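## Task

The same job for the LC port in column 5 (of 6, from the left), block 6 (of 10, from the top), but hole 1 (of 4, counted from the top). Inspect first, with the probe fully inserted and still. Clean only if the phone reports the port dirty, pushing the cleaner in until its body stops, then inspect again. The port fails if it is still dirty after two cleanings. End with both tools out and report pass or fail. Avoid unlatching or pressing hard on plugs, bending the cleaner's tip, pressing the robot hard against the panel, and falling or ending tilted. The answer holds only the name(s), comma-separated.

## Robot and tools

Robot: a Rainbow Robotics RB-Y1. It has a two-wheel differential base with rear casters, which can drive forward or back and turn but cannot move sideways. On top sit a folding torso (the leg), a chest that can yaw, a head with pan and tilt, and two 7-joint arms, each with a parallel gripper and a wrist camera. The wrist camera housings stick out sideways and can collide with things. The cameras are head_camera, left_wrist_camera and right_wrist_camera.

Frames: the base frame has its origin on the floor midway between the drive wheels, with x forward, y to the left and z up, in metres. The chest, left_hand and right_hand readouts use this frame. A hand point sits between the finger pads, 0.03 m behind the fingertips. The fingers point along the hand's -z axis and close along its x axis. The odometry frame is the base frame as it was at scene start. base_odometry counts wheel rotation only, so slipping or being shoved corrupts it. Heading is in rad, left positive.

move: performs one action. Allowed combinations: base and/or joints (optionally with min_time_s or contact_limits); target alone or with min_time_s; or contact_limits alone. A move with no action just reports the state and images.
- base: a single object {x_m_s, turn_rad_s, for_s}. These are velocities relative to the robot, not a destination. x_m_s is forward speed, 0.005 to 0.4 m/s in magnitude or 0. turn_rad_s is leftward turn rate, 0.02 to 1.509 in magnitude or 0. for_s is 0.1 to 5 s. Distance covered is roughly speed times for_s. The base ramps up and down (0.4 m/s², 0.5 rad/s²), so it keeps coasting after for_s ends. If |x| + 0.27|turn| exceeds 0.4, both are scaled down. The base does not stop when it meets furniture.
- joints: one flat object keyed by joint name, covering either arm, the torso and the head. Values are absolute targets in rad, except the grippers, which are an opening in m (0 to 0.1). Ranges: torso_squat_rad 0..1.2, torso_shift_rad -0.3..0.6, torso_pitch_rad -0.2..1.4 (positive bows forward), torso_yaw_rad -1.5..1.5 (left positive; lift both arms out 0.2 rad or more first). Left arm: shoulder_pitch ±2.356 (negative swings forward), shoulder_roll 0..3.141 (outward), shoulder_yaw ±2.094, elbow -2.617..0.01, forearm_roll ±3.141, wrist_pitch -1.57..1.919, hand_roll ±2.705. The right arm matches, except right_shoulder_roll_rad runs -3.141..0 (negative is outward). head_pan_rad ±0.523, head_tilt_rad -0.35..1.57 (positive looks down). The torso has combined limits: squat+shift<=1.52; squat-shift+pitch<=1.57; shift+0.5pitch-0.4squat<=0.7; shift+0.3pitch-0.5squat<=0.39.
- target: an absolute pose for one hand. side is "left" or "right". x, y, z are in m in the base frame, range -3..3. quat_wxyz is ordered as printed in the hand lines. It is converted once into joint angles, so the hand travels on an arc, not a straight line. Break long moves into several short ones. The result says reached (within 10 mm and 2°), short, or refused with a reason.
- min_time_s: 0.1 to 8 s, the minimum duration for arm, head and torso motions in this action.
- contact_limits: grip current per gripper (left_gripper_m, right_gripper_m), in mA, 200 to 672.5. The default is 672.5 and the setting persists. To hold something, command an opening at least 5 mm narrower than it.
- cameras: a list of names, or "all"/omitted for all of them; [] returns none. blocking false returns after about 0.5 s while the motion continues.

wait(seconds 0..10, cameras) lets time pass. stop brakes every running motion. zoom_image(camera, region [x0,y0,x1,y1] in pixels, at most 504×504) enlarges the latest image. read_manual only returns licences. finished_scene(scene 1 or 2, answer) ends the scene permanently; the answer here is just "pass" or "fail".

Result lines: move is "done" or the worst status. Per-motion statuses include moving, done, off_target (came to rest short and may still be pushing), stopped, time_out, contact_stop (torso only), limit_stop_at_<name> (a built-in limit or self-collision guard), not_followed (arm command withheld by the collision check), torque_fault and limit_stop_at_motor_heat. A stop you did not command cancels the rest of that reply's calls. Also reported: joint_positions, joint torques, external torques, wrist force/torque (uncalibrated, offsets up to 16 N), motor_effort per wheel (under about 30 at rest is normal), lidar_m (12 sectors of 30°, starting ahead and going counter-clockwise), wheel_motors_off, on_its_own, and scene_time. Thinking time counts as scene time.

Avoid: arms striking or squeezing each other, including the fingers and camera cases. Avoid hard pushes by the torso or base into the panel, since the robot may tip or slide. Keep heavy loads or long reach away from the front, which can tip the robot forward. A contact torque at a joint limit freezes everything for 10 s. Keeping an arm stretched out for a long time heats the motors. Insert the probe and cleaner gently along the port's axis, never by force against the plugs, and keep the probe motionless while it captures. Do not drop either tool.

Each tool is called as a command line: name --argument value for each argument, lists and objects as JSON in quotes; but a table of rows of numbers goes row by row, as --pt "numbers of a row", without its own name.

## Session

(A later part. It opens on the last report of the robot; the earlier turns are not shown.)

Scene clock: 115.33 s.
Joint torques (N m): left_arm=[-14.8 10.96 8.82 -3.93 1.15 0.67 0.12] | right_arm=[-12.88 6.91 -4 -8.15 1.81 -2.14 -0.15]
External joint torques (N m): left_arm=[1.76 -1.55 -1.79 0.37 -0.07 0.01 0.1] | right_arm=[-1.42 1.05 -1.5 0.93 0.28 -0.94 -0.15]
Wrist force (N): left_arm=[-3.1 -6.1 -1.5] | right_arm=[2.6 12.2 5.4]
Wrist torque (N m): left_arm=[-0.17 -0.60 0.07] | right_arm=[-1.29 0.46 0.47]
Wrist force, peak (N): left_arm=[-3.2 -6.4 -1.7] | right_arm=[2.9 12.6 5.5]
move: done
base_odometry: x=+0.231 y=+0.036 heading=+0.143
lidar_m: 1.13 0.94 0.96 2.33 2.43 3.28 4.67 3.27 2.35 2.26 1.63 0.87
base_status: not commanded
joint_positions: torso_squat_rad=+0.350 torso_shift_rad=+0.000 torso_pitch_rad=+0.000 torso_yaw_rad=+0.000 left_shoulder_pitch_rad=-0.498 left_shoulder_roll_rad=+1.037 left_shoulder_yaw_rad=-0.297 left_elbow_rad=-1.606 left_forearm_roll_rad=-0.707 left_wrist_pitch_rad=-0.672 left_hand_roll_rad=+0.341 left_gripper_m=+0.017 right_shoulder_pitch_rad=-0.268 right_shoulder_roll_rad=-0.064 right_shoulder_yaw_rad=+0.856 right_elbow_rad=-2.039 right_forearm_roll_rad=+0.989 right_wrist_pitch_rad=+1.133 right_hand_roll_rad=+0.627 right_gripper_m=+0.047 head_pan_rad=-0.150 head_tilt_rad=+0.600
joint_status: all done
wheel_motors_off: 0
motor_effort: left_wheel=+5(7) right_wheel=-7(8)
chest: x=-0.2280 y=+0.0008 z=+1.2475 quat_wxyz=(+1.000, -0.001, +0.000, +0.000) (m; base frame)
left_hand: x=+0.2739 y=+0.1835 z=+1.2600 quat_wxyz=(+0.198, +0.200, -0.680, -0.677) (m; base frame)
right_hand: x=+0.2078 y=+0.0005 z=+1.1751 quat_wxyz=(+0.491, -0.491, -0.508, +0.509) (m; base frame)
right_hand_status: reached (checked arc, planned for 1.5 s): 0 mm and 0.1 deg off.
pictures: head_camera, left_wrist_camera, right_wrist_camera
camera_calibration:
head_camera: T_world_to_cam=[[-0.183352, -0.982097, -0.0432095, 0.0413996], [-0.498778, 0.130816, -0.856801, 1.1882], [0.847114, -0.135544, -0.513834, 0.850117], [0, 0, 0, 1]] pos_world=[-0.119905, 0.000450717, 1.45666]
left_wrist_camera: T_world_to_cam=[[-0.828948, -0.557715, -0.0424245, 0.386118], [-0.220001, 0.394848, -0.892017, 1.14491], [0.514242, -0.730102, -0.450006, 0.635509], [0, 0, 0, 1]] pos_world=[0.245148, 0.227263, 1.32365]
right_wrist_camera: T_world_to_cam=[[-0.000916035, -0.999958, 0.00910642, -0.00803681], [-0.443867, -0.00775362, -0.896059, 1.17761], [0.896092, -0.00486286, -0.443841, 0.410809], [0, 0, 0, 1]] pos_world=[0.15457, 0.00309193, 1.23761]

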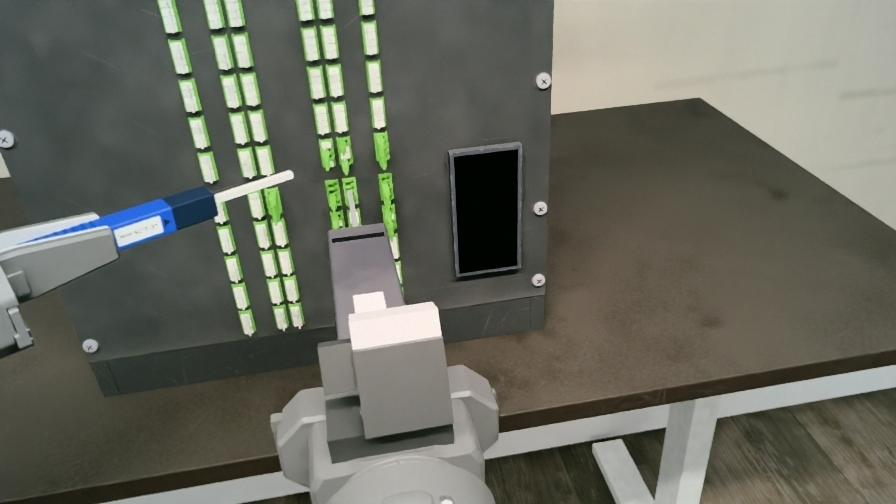

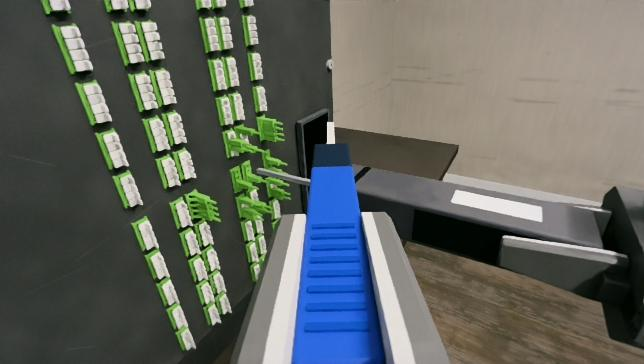

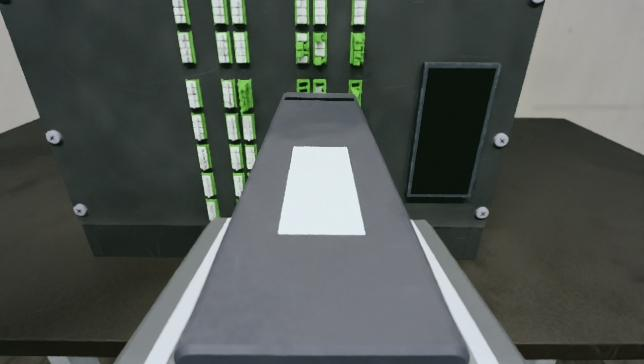

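move --target '{"side": "right", "x": 0.2165, "y": 0.0004, "z": 1.1760, "quat_wxyz": [0.4914, -0.4914, -0.5084, 0.5084]}' --min_time_s 1.2

zoom_image --camera "right_wrist_camera" --region '[300, 65, 340, 105]'

zoom_image --camera "left_wrist_camera" --region '[232, 150, 282, 190]'

zoom_image --camera "head_camera" --region '[325, 170, 375, 220]'

Scene clock: 132.47 s.
Joint torques (N m): left_arm=[-15.53 11.58 8.56 -3.89 1.18 0.81 0.19] | right_arm=[-13.45 7.03 -4.01 -8.18 1.85 -2.15 -0.19]
External joint torques (N m): left_arm=[1.02 -0.92 -2.05 0.41 -0.05 0.15 0.17] | right_arm=[-1.56 1.31 -1.41 0.92 0.33 -0.95 -0.18]
Wrist force (N): left_arm=[-3.1 -6.4 -1.6] | right_arm=[2.5 12.1 5.3]
Wrist torque (N m): left_arm=[-0.15 -0.60 0.08] | right_arm=[-1.27 0.45 0.47]
Wrist force, peak (N): left_arm=[-3.2 -6.4 -1.5] | right_arm=[2.7 12.6 5.4]
move: done
base_odometry: x=+0.231 y=+0.036 heading=+0.143
lidar_m: 1.13 0.94 0.95 2.34 2.41 3.28 4.69 3.28 2.35 2.26 1.64 0.89
base_status: not commanded
joint_positions: torso_squat_rad=+0.350 torso_shift_rad=+0.000 torso_pitch_rad=+0.000 torso_yaw_rad=+0.000 left_shoulder_pitch_rad=-0.498 left_shoulder_roll_rad=+1.037 left_shoulder_yaw_rad=-0.297 left_elbow_rad=-1.606 left_forearm_roll_rad=-0.707 left_wrist_pitch_rad=-0.672 left_hand_roll_rad=+0.341 left_gripper_m=+0.017 right_shoulder_pitch_rad=-0.288 right_shoulder_roll_rad=-0.061 right_shoulder_yaw_rad=+0.835 right_elbow_rad=-2.016 right_forearm_roll_rad=+0.972 right_wrist_pitch_rad=+1.121 right_hand_roll_rad=+0.624 right_gripper_m=+0.047 head_pan_rad=-0.150 head_tilt_rad=+0.600
joint_status: all done
wheel_motors_off: 0
motor_effort: left_wheel=+4(6) right_wheel=-8(8)
chest: x=-0.2280 y=+0.0008 z=+1.2475 quat_wxyz=(+1.000, -0.001, +0.000, +0.000) (m; base frame)
left_hand: x=+0.2739 y=+0.1835 z=+1.2600 quat_wxyz=(+0.198, +0.200, -0.680, -0.677) (m; base frame)
right_hand: x=+0.2160 y=+0.0002 z=+1.1757 quat_wxyz=(+0.492, -0.491, -0.508, +0.509) (m; base frame)
right_hand_status: reached (checked arc, planned for 1.2 s): 1 mm and 0.0 deg off.
pictures: head_camera, left_wrist_camera, right_wrist_camera
camera_calibration:
head_camera: T_world_to_cam=[[-0.183352, -0.982097, -0.0432095, 0.0413996], [-0.498778, 0.130816, -0.856801, 1.1882], [0.847114, -0.135544, -0.513834, 0.850117], [0, 0, 0, 1]] pos_world=[-0.119905, 0.000450717, 1.45666]
left_wrist_camera: T_world_to_cam=[[-0.828948, -0.557715, -0.0424245, 0.386118], [-0.220001, 0.394848, -0.892017, 1.14491], [0.514242, -0.730102, -0.450006, 0.635509], [0, 0, 0, 1]] pos_world=[0.245148, 0.227263, 1.32365]
right_wrist_camera: T_world_to_cam=[[-0.00109084, -0.999961, 0.00874873, -0.00786358], [-0.443954, -0.00735504, -0.89602, 1.18175], [0.896049, -0.00486145, -0.443928, 0.40384], [0, 0, 0, 1]] pos_world=[0.162771, 0.00279176, 1.23821]

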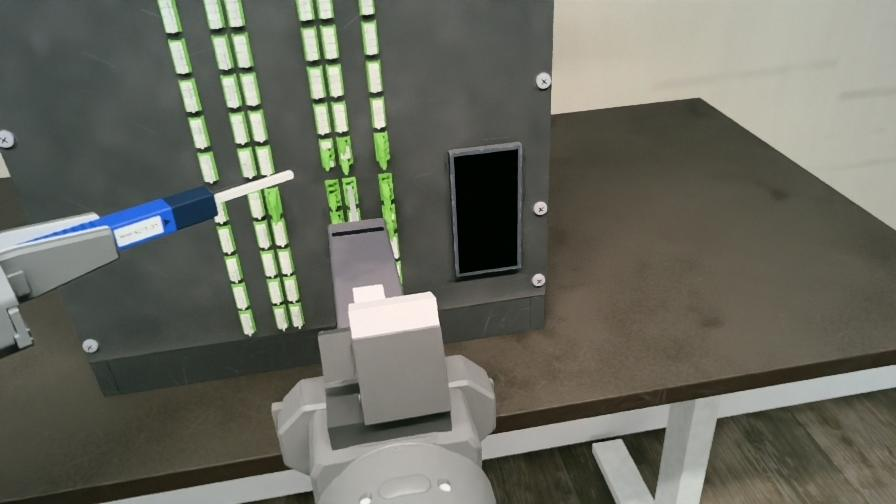

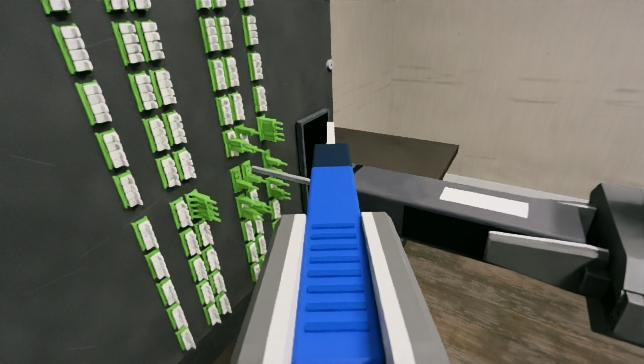

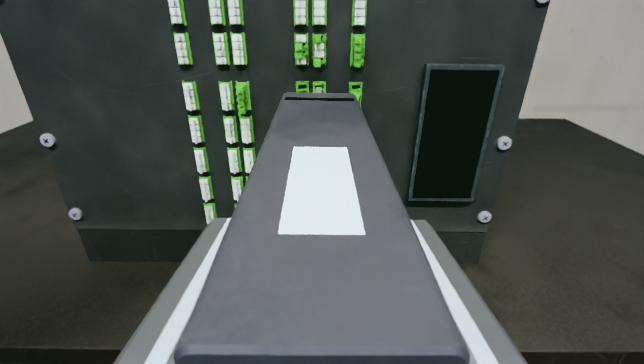

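Scaled by 12.600 from the camera's 644x364 image, which has a finer 1265x715 frame.

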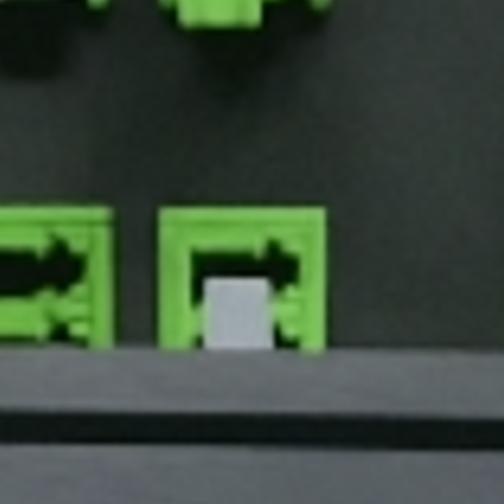

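Scaled by 10.080 from the camera's 644x364 image, which has a finer 1265x715 frame.

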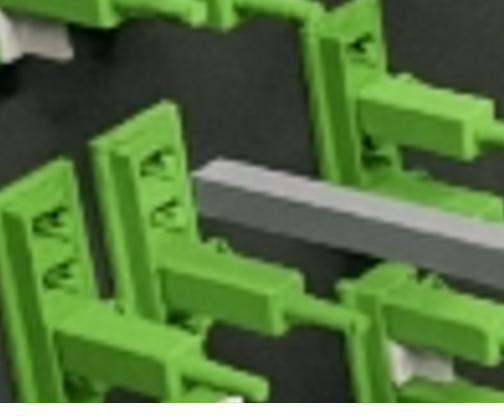

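Scaled by 10.080 from the camera's 896x504 image, which has a finer 1280x720 frame.

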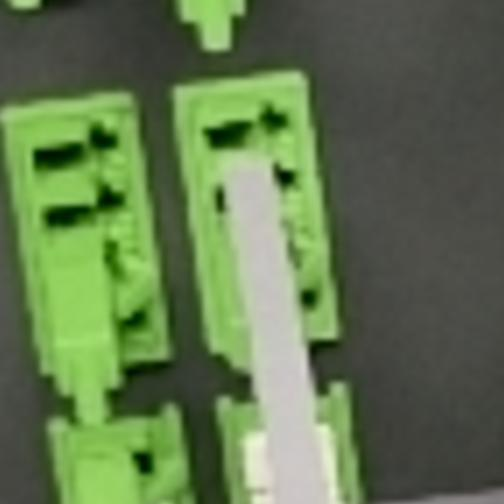

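zoom_image --camera "right_wrist_camera" --region '[308, 75, 332, 99]'

zoom_image --camera "head_camera" --region '[338, 172, 362, 196]'

zoom_image --camera "left_wrist_camera" --region '[238, 156, 262, 180]'

Scaled by 21.000 from the camera's 644x364 image, which has a finer 1265x715 frame.

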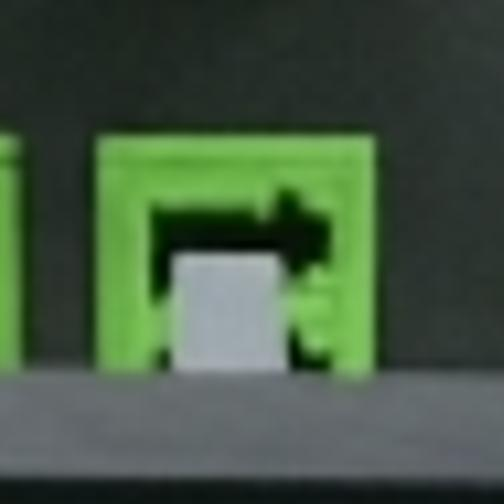

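Scaled by 21.000 from the camera's 896x504 image, which has a finer 1280x720 frame.

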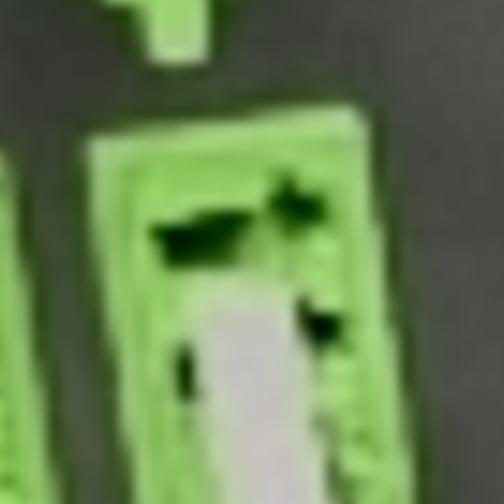

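Scaled by 21.000 from the camera's 644x364 image, which has a finer 1265x715 frame.

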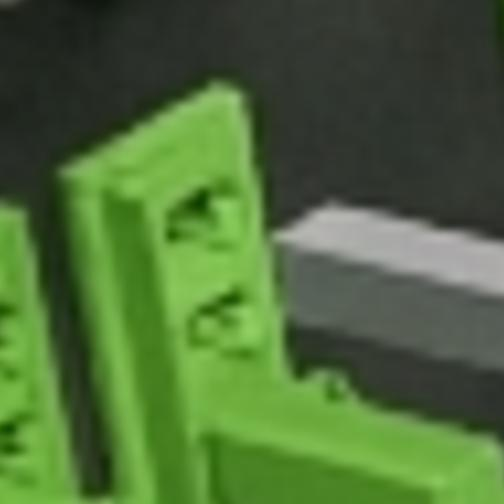

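move --target '{"side": "right", "x": 0.2200, "y": 0.0017, "z": 1.1766, "quat_wxyz": [0.4914, -0.4914, -0.5084, 0.5084]}' --min_time_s 1.0

zoom_image --camera "right_wrist_camera" --region '[308, 75, 332, 99]'

zoom_image --camera "head_camera" --region '[338, 172, 362, 196]'

zoom_image --camera "left_wrist_camera" --region '[238, 156, 262, 180]'

Scene clock: 213.53 s.
Joint torques (N m): left_arm=[-15.25 11.05 8.76 -3.77 1.03 0.71 0.24] | right_arm=[-13.63 6.99 -4.09 -8.11 1.8 -2.07 -0.19]
External joint torques (N m): left_arm=[1.31 -1.46 -1.85 0.53 -0.2 0.04 0.23] | right_arm=[-1.52 1.27 -1.46 1 0.28 -0.88 -0.18]
Wrist force (N): left_arm=[-3.1 -6.2 -1.5] | right_arm=[2.7 12.2 5.3]
Wrist torque (N m): left_arm=[-0.17 -0.59 0.08] | right_arm=[-1.27 0.47 0.47]
Wrist force, peak (N): left_arm=[-3.1 -6.4 -1.6] | right_arm=[2.6 12.6 5.4]
move: done
base_odometry: x=+0.231 y=+0.036 heading=+0.143
lidar_m: 1.11 0.94 0.98 2.33 2.41 3.28 4.68 3.27 2.35 2.26 1.64 0.87
base_status: not commanded
joint_positions: torso_squat_rad=+0.350 torso_shift_rad=+0.000 torso_pitch_rad=+0.000 torso_yaw_rad=+0.000 left_shoulder_pitch_rad=-0.498 left_shoulder_roll_rad=+1.037 left_shoulder_yaw_rad=-0.297 left_elbow_rad=-1.606 left_forearm_roll_rad=-0.707 left_wrist_pitch_rad=-0.672 left_hand_roll_rad=+0.341 left_gripper_m=+0.017 right_shoulder_pitch_rad=-0.299 right_shoulder_roll_rad=-0.056 right_shoulder_yaw_rad=+0.827 right_elbow_rad=-2.001 right_forearm_roll_rad=+0.967 right_wrist_pitch_rad=+1.117 right_hand_roll_rad=+0.623 right_gripper_m=+0.047 head_pan_rad=-0.150 head_tilt_rad=+0.600
joint_status: all done
wheel_motors_off: 0
motor_effort: left_wheel=+4(7) right_wheel=-8(8)
chest: x=-0.2280 y=+0.0008 z=+1.2475 quat_wxyz=(+1.000, -0.001, +0.000, +0.000) (m; base frame)
left_hand: x=+0.2739 y=+0.1835 z=+1.2600 quat_wxyz=(+0.198, +0.200, -0.680, -0.677) (m; base frame)
right_hand: x=+0.2198 y=+0.0016 z=+1.1762 quat_wxyz=(+0.491, -0.491, -0.508, +0.509) (m; base frame)
right_hand_status: reached (checked arc, planned for 1.0 s): 0 mm and 0.1 deg off.
pictures: head_camera, left_wrist_camera, right_wrist_camera
camera_calibration:
head_camera: T_world_to_cam=[[-0.183352, -0.982097, -0.0432095, 0.0413996], [-0.498778, 0.130816, -0.856801, 1.1882], [0.847114, -0.135544, -0.513834, 0.850117], [0, 0, 0, 1]] pos_world=[-0.119905, 0.000450717, 1.45666]
left_wrist_camera: T_world_to_cam=[[-0.828948, -0.557715, -0.0424245, 0.386118], [-0.220001, 0.394848, -0.892017, 1.14491], [0.514242, -0.730102, -0.450006, 0.635509], [0, 0, 0, 1]] pos_world=[0.245148, 0.227263, 1.32365]
right_wrist_camera: T_world_to_cam=[[-0.000826215, -0.999959, 0.00906248, -0.00679635], [-0.443866, -0.00775412, -0.896059, 1.18388], [0.896093, -0.00476287, -0.443842, 0.400639], [0, 0, 0, 1]] pos_world=[0.16647, 0.00429209, 1.23871]

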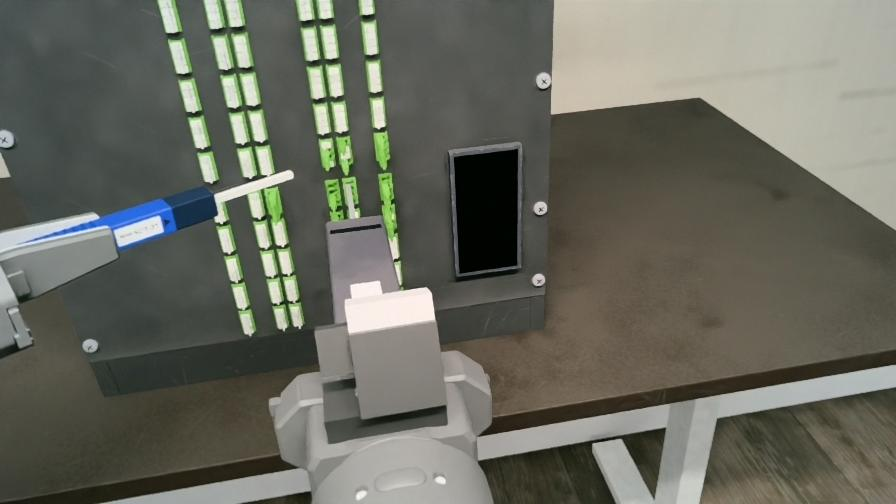

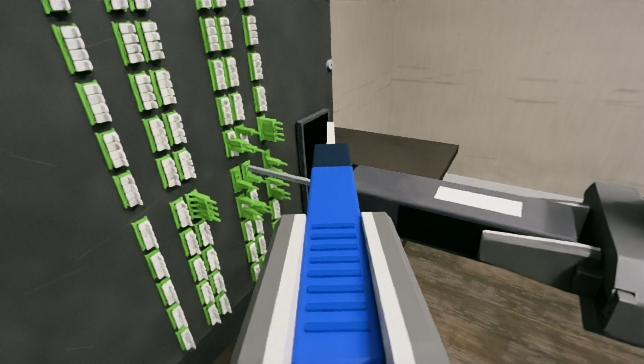

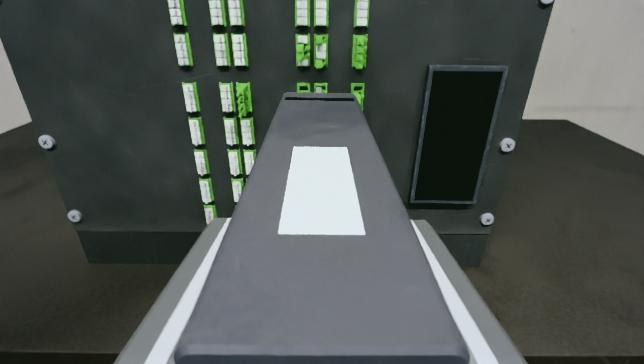

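Scaled by 21.000 from the camera's 644x364 image, which has a finer 1265x715 frame.

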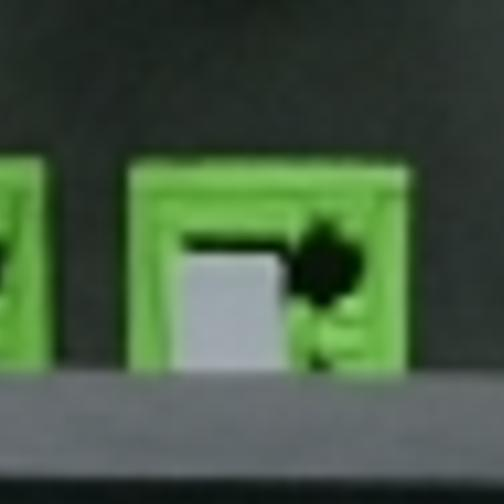

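Scaled by 21.000 from the camera's 896x504 image, which has a finer 1280x720 frame.

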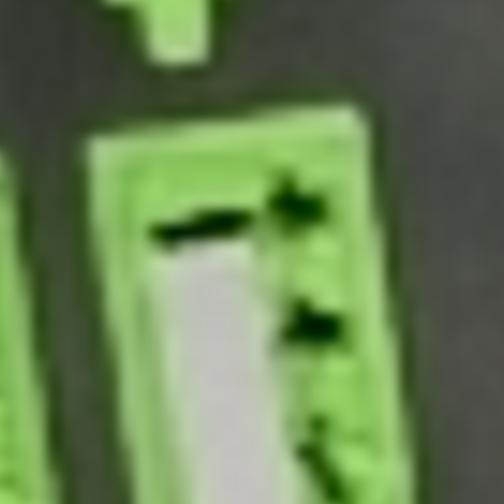

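Scaled by 21.000 from the camera's 644x364 image, which has a finer 1265x715 frame.

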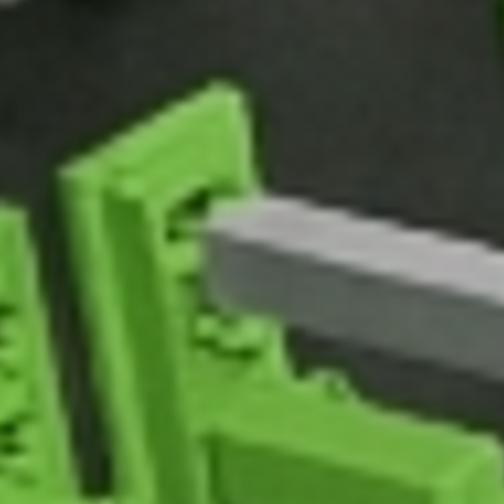

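move --target '{"side": "right", "x": 0.2240, "y": 0.0016, "z": 1.1768, "quat_wxyz": [0.4914, -0.4914, -0.5084, 0.5084]}' --min_time_s 1.0

zoom_image --camera "right_wrist_camera" --region '[308, 75, 332, 99]'

zoom_image --camera "left_wrist_camera" --region '[238, 156, 262, 180]'

Scene clock: 233.27 s.
Joint torques (N m): left_arm=[-15.28 11.29 8.62 -3.79 1.07 0.91 0.21] | right_arm=[-13.75 6.71 -3.98 -7.99 1.6 -1.92 -0.1]
External joint torques (N m): left_arm=[1.27 -1.22 -1.99 0.51 -0.16 0.24 0.2] | right_arm=[-1.42 1.06 -1.29 1.13 0.08 -0.74 -0.09]
Wrist force (N): left_arm=[-3.0 -6.3 -1.6] | right_arm=[2.4 11.6 5.4]
Wrist torque (N m): left_arm=[-0.15 -0.59 0.08] | right_arm=[-1.38 0.55 0.49]
Wrist force, peak (N): left_arm=[-3.1 -6.5 -1.5] | right_arm=[2.7 12.6 5.4]
move: done
base_odometry: x=+0.231 y=+0.036 heading=+0.143
lidar_m: 1.12 0.93 0.99 2.34 2.42 3.27 4.69 3.27 2.37 2.26 1.68 0.87
base_status: not commanded
joint_positions: torso_squat_rad=+0.350 torso_shift_rad=+0.000 torso_pitch_rad=+0.000 torso_yaw_rad=+0.000 left_shoulder_pitch_rad=-0.498 left_shoulder_roll_rad=+1.037 left_shoulder_yaw_rad=-0.297 left_elbow_rad=-1.606 left_forearm_roll_rad=-0.707 left_wrist_pitch_rad=-0.672 left_hand_roll_rad=+0.341 left_gripper_m=+0.017 right_shoulder_pitch_rad=-0.309 right_shoulder_roll_rad=-0.055 right_shoulder_yaw_rad=+0.817 right_elbow_rad=-1.990 right_forearm_roll_rad=+0.959 right_wrist_pitch_rad=+1.111 right_hand_roll_rad=+0.621 right_gripper_m=+0.047 head_pan_rad=-0.150 head_tilt_rad=+0.600
joint_status: all done
wheel_motors_off: 0
motor_effort: left_wheel=+6(7) right_wheel=-8(8)
chest: x=-0.2280 y=+0.0008 z=+1.2475 quat_wxyz=(+1.000, -0.001, +0.000, +0.000) (m; base frame)
left_hand: x=+0.2739 y=+0.1835 z=+1.2600 quat_wxyz=(+0.198, +0.200, -0.680, -0.677) (m; base frame)
right_hand: x=+0.2238 y=+0.0015 z=+1.1765 quat_wxyz=(+0.491, -0.491, -0.508, +0.509) (m; base frame)
right_hand_status: reached (checked arc, planned for 1.0 s): 0 mm and 0.0 deg off.
pictures: head_camera, left_wrist_camera, right_wrist_camera
camera_calibration:
head_camera: T_world_to_cam=[[-0.183352, -0.982097, -0.0432095, 0.0413996], [-0.498778, 0.130816, -0.856801, 1.1882], [0.847114, -0.135544, -0.513834, 0.850117], [0, 0, 0, 1]] pos_world=[-0.119905, 0.000450717, 1.45666]
left_wrist_camera: T_world_to_cam=[[-0.828948, -0.557715, -0.0424245, 0.386118], [-0.220001, 0.394848, -0.892017, 1.14491], [0.514242, -0.730102, -0.450006, 0.635509], [0, 0, 0, 1]] pos_world=[0.245148, 0.227263, 1.32365]
right_wrist_camera: T_world_to_cam=[[-0.000962239, -0.999959, 0.00901566, -0.00691375], [-0.443749, -0.00765242, -0.896119, 1.18593], [0.896151, -0.00486297, -0.443723, 0.396897], [0, 0, 0, 1]] pos_world=[0.170571, 0.00409189, 1.23891]

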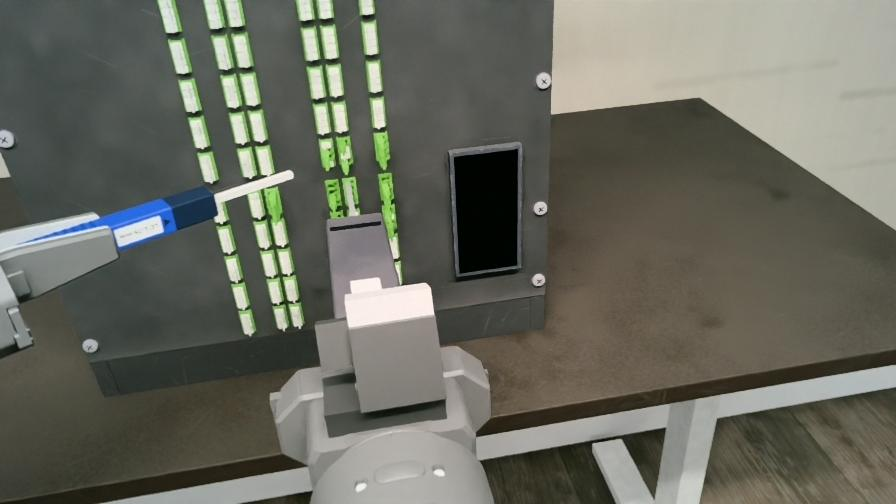

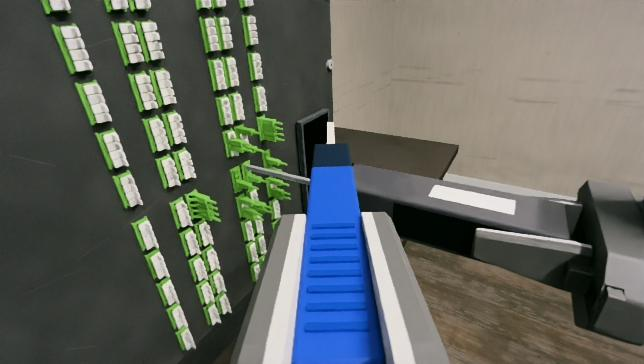

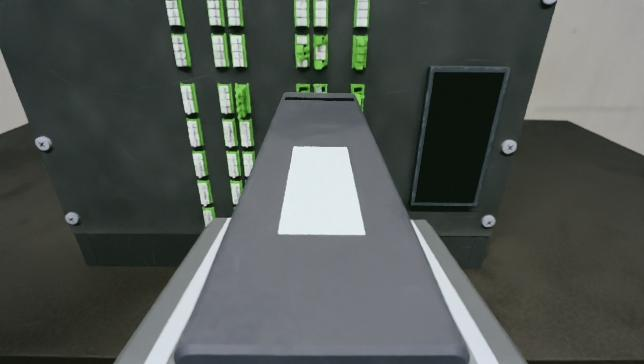

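Scaled by 21.000 from the camera's 644x364 image, which has a finer 1265x715 frame.

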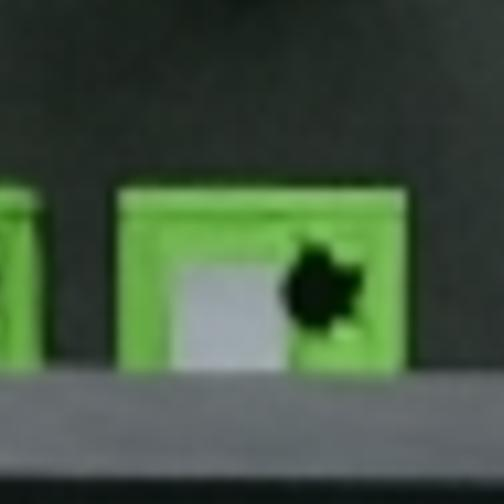

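Scaled by 21.000 from the camera's 644x364 image, which has a finer 1265x715 frame.

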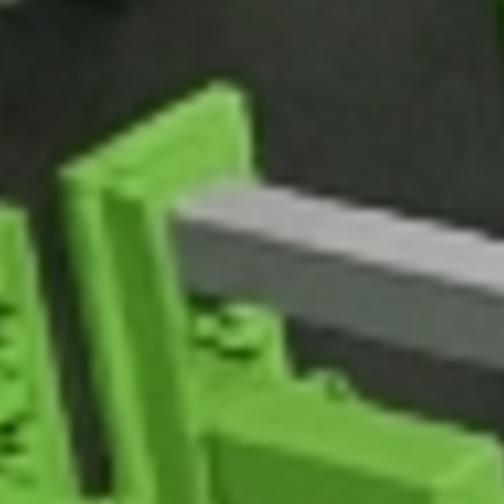

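move --target '{"side": "right", "x": 0.2280, "y": 0.0016, "z": 1.1771, "quat_wxyz": [0.4914, -0.4914, -0.5084, 0.5084]}' --min_time_s 1.0 --cameras '["right_wrist_camera"]'

zoom_image --camera "right_wrist_camera" --region '[308, 75, 332, 99]'

Scene clock: 237.97 s.
Joint torques (N m): left_arm=[-15 11.3 8.29 -4 1.08 0.91 0.33] | right_arm=[-14.1 6.76 -3.98 -8.18 1.82 -2.02 -0.15]
External joint torques (N m): left_arm=[1.56 -1.2 -2.32 0.3 -0.14 0.24 0.32] | right_arm=[-1.56 1.19 -1.25 0.95 0.3 -0.83 -0.15]
Wrist force (N): left_arm=[-3.1 -6.2 -1.5] | right_arm=[2.7 12.2 5.5]
Wrist torque (N m): left_arm=[-0.17 -0.58 0.08] | right_arm=[-1.32 0.54 0.47]
Wrist force, peak (N): left_arm=[-3.2 -6.4 -1.6] | right_arm=[3.3 12.2 5.5]
move: done
base_odometry: x=+0.231 y=+0.036 heading=+0.143
lidar_m: 1.12 0.93 0.97 2.32 2.42 3.26 4.68 3.29 2.35 2.25 1.65 0.87
base_status: not commanded
joint_positions: torso_squat_rad=+0.350 torso_shift_rad=+0.000 torso_pitch_rad=+0.000 torso_yaw_rad=+0.000 left_shoulder_pitch_rad=-0.498 left_shoulder_roll_rad=+1.037 left_shoulder_yaw_rad=-0.297 left_elbow_rad=-1.606 left_forearm_roll_rad=-0.707 left_wrist_pitch_rad=-0.672 left_hand_roll_rad=+0.341 left_gripper_m=+0.017 right_shoulder_pitch_rad=-0.319 right_shoulder_roll_rad=-0.054 right_shoulder_yaw_rad=+0.808 right_elbow_rad=-1.977 right_forearm_roll_rad=+0.952 right_wrist_pitch_rad=+1.106 right_hand_roll_rad=+0.619 right_gripper_m=+0.047 head_pan_rad=-0.150 head_tilt_rad=+0.600
joint_status: all done
wheel_motors_off: 0
motor_effort: left_wheel=+5(7) right_wheel=-7(8)
chest: x=-0.2280 y=+0.0008 z=+1.2475 quat_wxyz=(+1.000, -0.001, +0.000, +0.000) (m; base frame)
left_hand: x=+0.2739 y=+0.1835 z=+1.2600 quat_wxyz=(+0.198, +0.200, -0.680, -0.677) (m; base frame)
right_hand: x=+0.2278 y=+0.0015 z=+1.1767 quat_wxyz=(+0.492, -0.491, -0.508, +0.509) (m; base frame)
right_hand_status: reached (checked arc, planned for 1.0 s): 0 mm and 0.0 deg off.
pictures: right_wrist_camera
camera_calibration:
right_wrist_camera: T_world_to_cam=[[-0.000914982, -0.999958, 0.00910857, -0.00693596], [-0.443867, -0.00775602, -0.896059, 1.18793], [0.896092, -0.00486287, -0.443841, 0.393602], [0, 0, 0, 1]] pos_world=[0.17457, 0.00419193, 1.23921]

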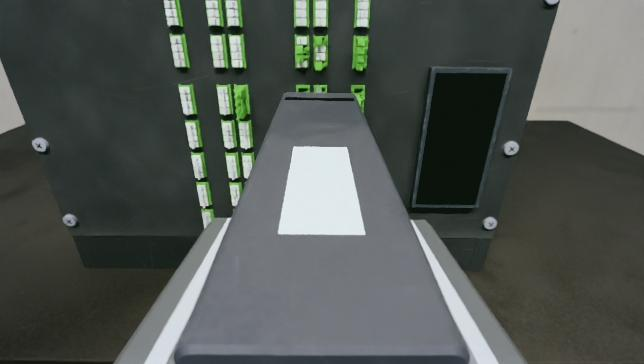

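Scaled by 21.000 from the camera's 644x364 image, which has a finer 1265x715 frame.

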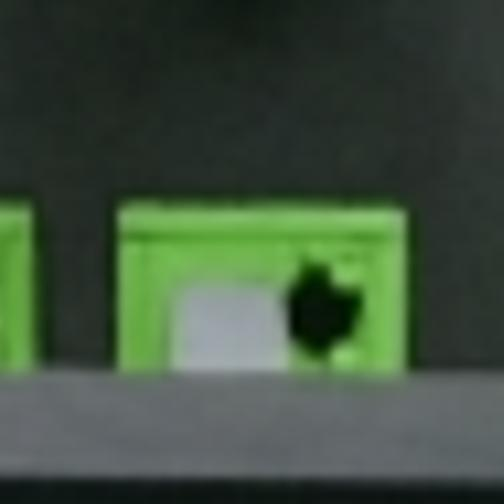

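move --target '{"side": "right", "x": 0.2325, "y": 0.0016, "z": 1.1772, "quat_wxyz": [0.4914, -0.4914, -0.5084, 0.5084]}' --min_time_s 1.0 --cameras '[]'

move --target '{"side": "right", "x": 0.2355, "y": 0.0016, "z": 1.1772, "quat_wxyz": [0.4914, -0.4914, -0.5084, 0.5084]}' --min_time_s 1.0 --cameras '["right_wrist_camera"]'

Scene clock: 242.60 s.
Joint torques (N m): left_arm=[-15.19 11.27 8.71 -3.72 0.93 0.71 -0.02] | right_arm=[-14.62 6.5 -4.49 -8.09 1.82 -2 -0.1]
External joint torques (N m): left_arm=[1.36 -1.23 -1.9 0.58 -0.29 0.04 -0.03] | right_arm=[-1.84 1.02 -1.71 1.05 0.31 -0.82 -0.09]
Wrist force (N): left_arm=[-3.1 -6.4 -1.5] | right_arm=[2.5 12.1 7.2]
Wrist torque (N m): left_arm=[-0.15 -0.60 0.08] | right_arm=[-1.27 0.53 0.48]
Wrist force, peak (N): left_arm=[-3.2 -6.4 -1.6] | right_arm=[2.6 12.1 7.7]
move: done
base_odometry: x=+0.231 y=+0.036 heading=+0.143
lidar_m: 1.11 0.93 0.98 2.33 2.41 3.28 4.68 3.28 2.36 2.25 1.65 0.88
base_status: not commanded
joint_positions: torso_squat_rad=+0.350 torso_shift_rad=+0.000 torso_pitch_rad=+0.000 torso_yaw_rad=+0.000 left_shoulder_pitch_rad=-0.498 left_shoulder_roll_rad=+1.037 left_shoulder_yaw_rad=-0.297 left_elbow_rad=-1.606 left_forearm_roll_rad=-0.707 left_wrist_pitch_rad=-0.672 left_hand_roll_rad=+0.341 left_gripper_m=+0.017 right_shoulder_pitch_rad=-0.329 right_shoulder_roll_rad=-0.052 right_shoulder_yaw_rad=+0.797 right_elbow_rad=-1.963 right_forearm_roll_rad=+0.944 right_wrist_pitch_rad=+1.099 right_hand_roll_rad=+0.617 right_gripper_m=+0.047 head_pan_rad=-0.150 head_tilt_rad=+0.600
joint_status: all done
wheel_motors_off: 0
motor_effort: left_wheel=+6(7) right_wheel=-8(8)
chest: x=-0.2280 y=+0.0008 z=+1.2475 quat_wxyz=(+1.000, -0.001, +0.000, +0.000) (m; base frame)
left_hand: x=+0.2739 y=+0.1835 z=+1.2600 quat_wxyz=(+0.198, +0.200, -0.680, -0.677) (m; base frame)
right_hand: x=+0.2322 y=+0.0016 z=+1.1768 quat_wxyz=(+0.492, -0.491, -0.508, +0.509) (m; base frame)
right_hand_status: reached (checked arc, planned for 1.0 s): 0 mm and 0.0 deg off.
pictures: none
No camera images: "cameras" was empty.

Scene clock: 243.93 s.
Joint torques (N m): left_arm=[-14.78 11.33 8.53 -3.94 1.06 0.74 0.22] | right_arm=[-15.28 6 -5.23 -7.44 1.72 -2.4 -0.13]
External joint torques (N m): left_arm=[1.78 -1.17 -2.08 0.36 -0.16 0.07 0.21] | right_arm=[-2.34 0.56 -2.41 1.71 0.21 -1.22 -0.12]
Wrist force (N): left_arm=[-3.2 -6.3 -1.5] | right_arm=[2.1 12.2 14.2]
Wrist torque (N m): left_arm=[-0.15 -0.62 0.08] | right_arm=[-1.22 0.79 0.54]
Wrist force, peak (N): left_arm=[-3.3 -6.4 -1.5] | right_arm=[2.3 12.5 14.5]
move: done
base_odometry: x=+0.231 y=+0.036 heading=+0.143
lidar_m: 1.12 0.93 0.98 2.33 2.42 3.26 4.68 3.27 2.35 2.25 1.64 0.87
base_status: not commanded
joint_positions: torso_squat_rad=+0.350 torso_shift_rad=+0.000 torso_pitch_rad=+0.000 torso_yaw_rad=+0.000 left_shoulder_pitch_rad=-0.498 left_shoulder_roll_rad=+1.037 left_shoulder_yaw_rad=-0.297 left_elbow_rad=-1.606 left_forearm_roll_rad=-0.707 left_wrist_pitch_rad=-0.672 left_hand_roll_rad=+0.341 left_gripper_m=+0.017 right_shoulder_pitch_rad=-0.337 right_shoulder_roll_rad=-0.051 right_shoulder_yaw_rad=+0.791 right_elbow_rad=-1.953 right_forearm_roll_rad=+0.940 right_wrist_pitch_rad=+1.094 right_hand_roll_rad=+0.614 right_gripper_m=+0.047 head_pan_rad=-0.150 head_tilt_rad=+0.600
joint_status: all done
wheel_motors_off: 0
motor_effort: left_wheel=+3(7) right_wheel=-8(9)
chest: x=-0.2280 y=+0.0008 z=+1.2475 quat_wxyz=(+1.000, -0.001, +0.000, +0.000) (m; base frame)
left_hand: x=+0.2738 y=+0.1835 z=+1.2601 quat_wxyz=(+0.198, +0.200, -0.680, -0.677) (m; base frame)
right_hand: x=+0.2351 y=+0.0016 z=+1.1768 quat_wxyz=(+0.491, -0.491, -0.508, +0.509) (m; base frame)
right_hand_status: reached (checked arc, planned for 1.0 s): 1 mm and 0.0 deg off.
pictures: right_wrist_camera
camera_calibration:
right_wrist_camera: T_world_to_cam=[[-0.000735333, -0.999959, 0.00902072, -0.00685368], [-0.443866, -0.00775703, -0.89606, 1.19126], [0.896093, -0.00466289, -0.443842, 0.387105], [0, 0, 0, 1]] pos_world=[0.18187, 0.00419224, 1.23931]

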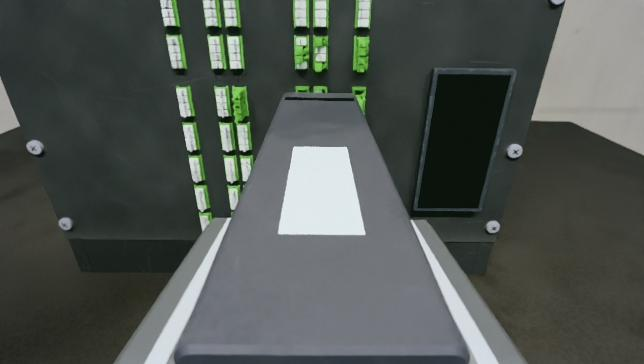

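move --target '{"side": "right", "x": 0.2373, "y": 0.0016, "z": 1.1772, "quat_wxyz": [0.4914, -0.4914, -0.5084, 0.5084]}' --min_time_s 1.0 --cameras '[]'

wait --seconds 3 --cameras '["right_wrist_camera", "head_camera"]'

zoom_image --camera "right_wrist_camera" --region '[405, 60, 525, 220]'

zoom_image --camera "right_wrist_camera" --region '[415, 105, 510, 185]'

Scene clock: 249.67 s.
Joint torques (N m): left_arm=[-15.61 11.69 8.63 -3.87 1.26 0.81 0.34] | right_arm=[-18.03 5.45 -8.6 -5.66 1.51 -3.67 -0.17]
External joint torques (N m): left_arm=[0.95 -0.81 -1.98 0.43 0.03 0.14 0.33] | right_arm=[-5 0.05 -5.75 3.5 0 -2.49 -0.16]
Wrist force (N): left_arm=[-3.3 -6.2 -1.4] | right_arm=[-0.3 13.4 37.1]
Wrist torque (N m): left_arm=[-0.17 -0.61 0.08] | right_arm=[-0.99 1.38 0.54]
Wrist force, peak (N): left_arm=[-3.0 -6.5 -1.4] | right_arm=[-0.2 13.5 37.4]
move: done
base_odometry: x=+0.231 y=+0.036 heading=+0.143
lidar_m: 1.12 0.93 0.97 2.32 2.42 3.27 4.68 3.29 2.34 2.26 1.67 0.89
base_status: not commanded
joint_positions: torso_squat_rad=+0.350 torso_shift_rad=+0.000 torso_pitch_rad=-0.001 torso_yaw_rad=+0.000 left_shoulder_pitch_rad=-0.498 left_shoulder_roll_rad=+1.037 left_shoulder_yaw_rad=-0.297 left_elbow_rad=-1.606 left_forearm_roll_rad=-0.707 left_wrist_pitch_rad=-0.672 left_hand_roll_rad=+0.341 left_gripper_m=+0.017 right_shoulder_pitch_rad=-0.340 right_shoulder_roll_rad=-0.051 right_shoulder_yaw_rad=+0.787 right_elbow_rad=-1.947 right_forearm_roll_rad=+0.937 right_wrist_pitch_rad=+1.091 right_hand_roll_rad=+0.613 right_gripper_m=+0.047 head_pan_rad=-0.150 head_tilt_rad=+0.600
joint_status: all done
wheel_motors_off: 0
motor_effort: left_wheel=+6(7) right_wheel=-8(8)
chest: x=-0.2285 y=+0.0008 z=+1.2475 quat_wxyz=(+1.000, -0.001, +0.000, +0.000) (m; base frame)
left_hand: x=+0.2733 y=+0.1835 z=+1.2604 quat_wxyz=(+0.197, +0.200, -0.680, -0.677) (m; base frame)
right_hand: x=+0.2364 y=+0.0018 z=+1.1769 quat_wxyz=(+0.491, -0.491, -0.508, +0.509) (m; base frame)
right_hand_status: reached (checked arc, planned for 1.0 s): 1 mm and 0.1 deg off.
pictures: none
No camera images: "cameras" was empty.

Scene clock: 252.67 s.
Joint torques (N m): left_arm=[-15.08 11.08 8.82 -3.94 1.02 0.76 0.15] | right_arm=[-18.05 5.53 -8.23 -5.74 1.43 -3.79 -0.15]
External joint torques (N m): left_arm=[1.49 -1.42 -1.79 0.36 -0.21 0.09 0.14] | right_arm=[-5.02 0.13 -5.38 3.41 -0.09 -2.62 -0.14]
Wrist force (N): left_arm=[-3.1 -6.3 -1.6] | right_arm=[-0.2 13.5 37.1]
Wrist torque (N m): left_arm=[-0.15 -0.60 0.08] | right_arm=[-1.00 1.40 0.54]
Wrist force, peak (N): left_arm=[-3.3 -6.3 -1.6] | right_arm=[-0.4 13.7 37.4]
base_odometry: x=+0.231 y=+0.036 heading=+0.143
lidar_m: 1.12 0.94 0.96 2.33 2.42 3.26 4.68 3.28 2.38 2.25 1.64 0.86
base_status: not commanded
joint_positions: torso_squat_rad=+0.350 torso_shift_rad=+0.000 torso_pitch_rad=-0.001 torso_yaw_rad=+0.000 left_shoulder_pitch_rad=-0.498 left_shoulder_roll_rad=+1.037 left_shoulder_yaw_rad=-0.297 left_elbow_rad=-1.606 left_forearm_roll_rad=-0.707 left_wrist_pitch_rad=-0.672 left_hand_roll_rad=+0.341 left_gripper_m=+0.017 right_shoulder_pitch_rad=-0.340 right_shoulder_roll_rad=-0.051 right_shoulder_yaw_rad=+0.787 right_elbow_rad=-1.947 right_forearm_roll_rad=+0.937 right_wrist_pitch_rad=+1.091 right_hand_roll_rad=+0.613 right_gripper_m=+0.047 head_pan_rad=-0.150 head_tilt_rad=+0.600
joint_status: all done
wheel_motors_off: 0
motor_effort: left_wheel=+5(7) right_wheel=-8(8)
chest: x=-0.2285 y=+0.0008 z=+1.2475 quat_wxyz=(+1.000, -0.001, +0.000, +0.000) (m; base frame)
left_hand: x=+0.2733 y=+0.1835 z=+1.2604 quat_wxyz=(+0.197, +0.200, -0.680, -0.677) (m; base frame)
right_hand: x=+0.2364 y=+0.0018 z=+1.1769 quat_wxyz=(+0.491, -0.491, -0.508, +0.509) (m; base frame)
right_hand_status: reached (checked arc, planned for 1.0 s): 1 mm and 0.1 deg off.
wait: 3.00 s; at rest by 0.27 s
pictures: head_camera, right_wrist_camera
camera_calibration:
head_camera: T_world_to_cam=[[-0.183316, -0.982098, -0.0433404, 0.0414707], [-0.498158, 0.130812, -0.857162, 1.18854], [0.847487, -0.135541, -0.51322, 0.849911], [0, 0, 0, 1]] pos_world=[-0.120604, 0.000450721, 1.45676]
right_wrist_camera: T_world_to_cam=[[-0.000376039, -0.999961, 0.00884501, -0.0065002], [-0.443863, -0.00775906, -0.896061, 1.19179], [0.896095, -0.00426292, -0.443842, 0.386031], [0, 0, 0, 1]] pos_world=[0.183069, 0.00439286, 1.23931]

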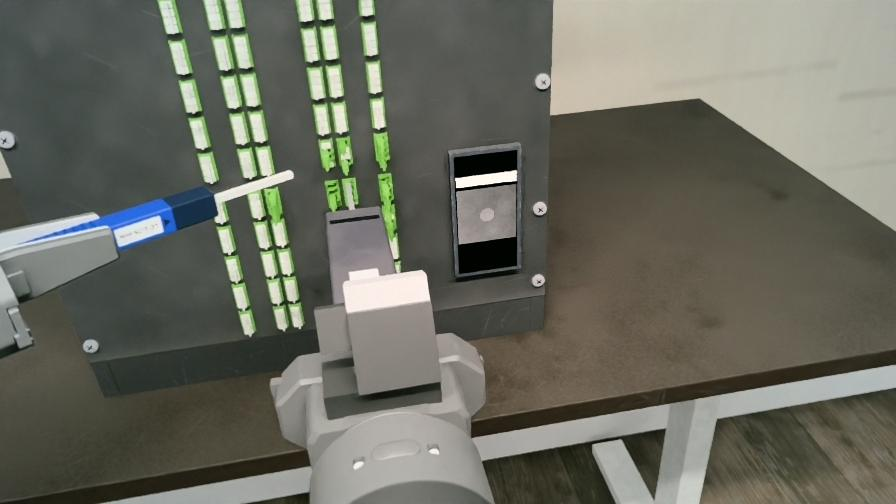

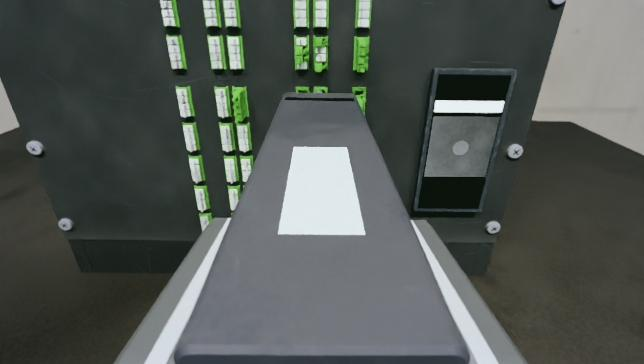

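Scaled by 3.150 from the camera's 644x364 image, which has a finer 1265x715 frame.

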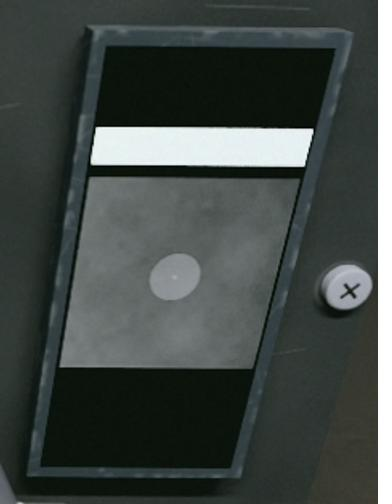

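Scaled by 5.305 from the camera's 644x364 image, which has a finer 1265x715 frame.

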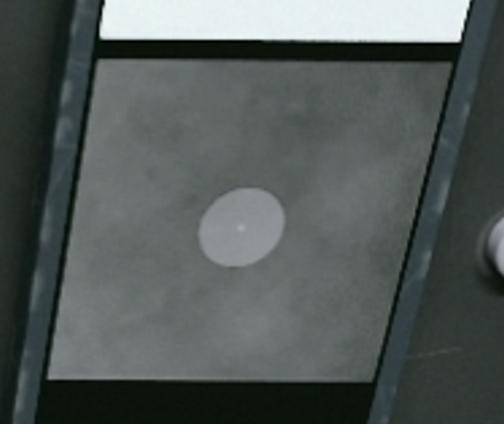

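zoom_image --camera "right_wrist_camera" --region '[440, 128, 480, 168]'

zoom_image --camera "right_wrist_camera" --region '[450, 136, 474, 160]'

zoom_image --camera "head_camera" --region '[452, 182, 522, 246]'

zoom_image --camera "head_camera" --region '[472, 200, 502, 230]'

Scaled by 12.600 from the camera's 644x364 image, which has a finer 1265x715 frame.

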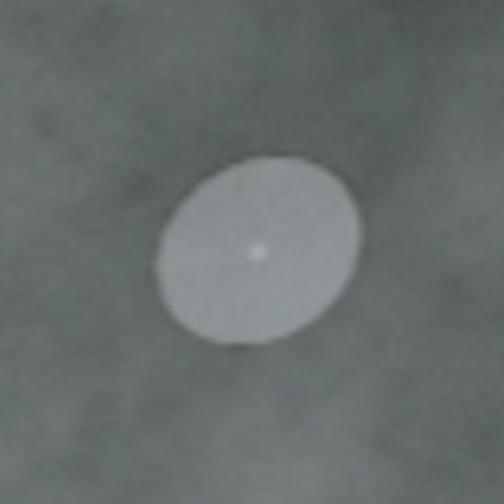

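Scaled by 21.000 from the camera's 644x364 image, which has a finer 1265x715 frame.

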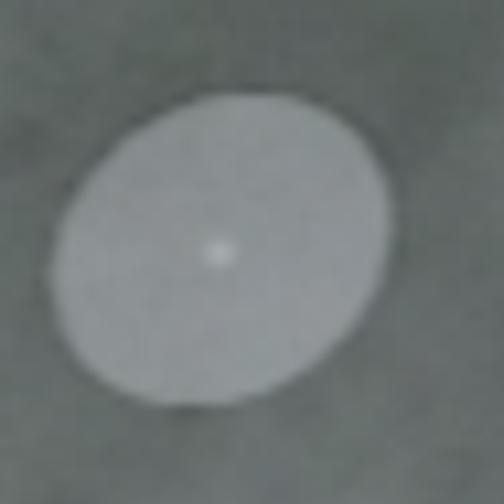

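Scaled by 7.200 from the camera's 896x504 image, which has a finer 1280x720 frame.

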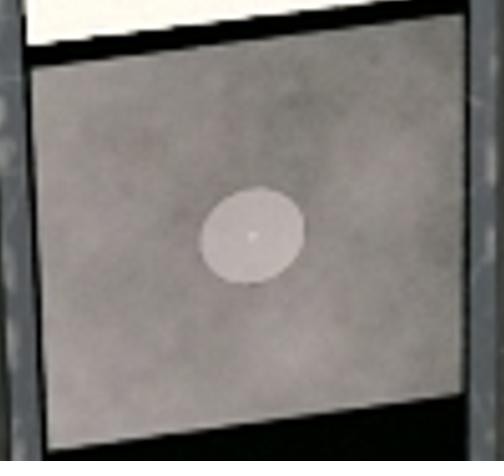

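Scaled by 16.800 from the camera's 896x504 image, which has a finer 1280x720 frame.

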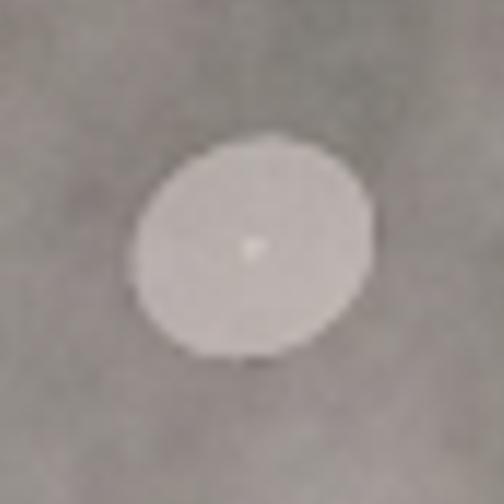

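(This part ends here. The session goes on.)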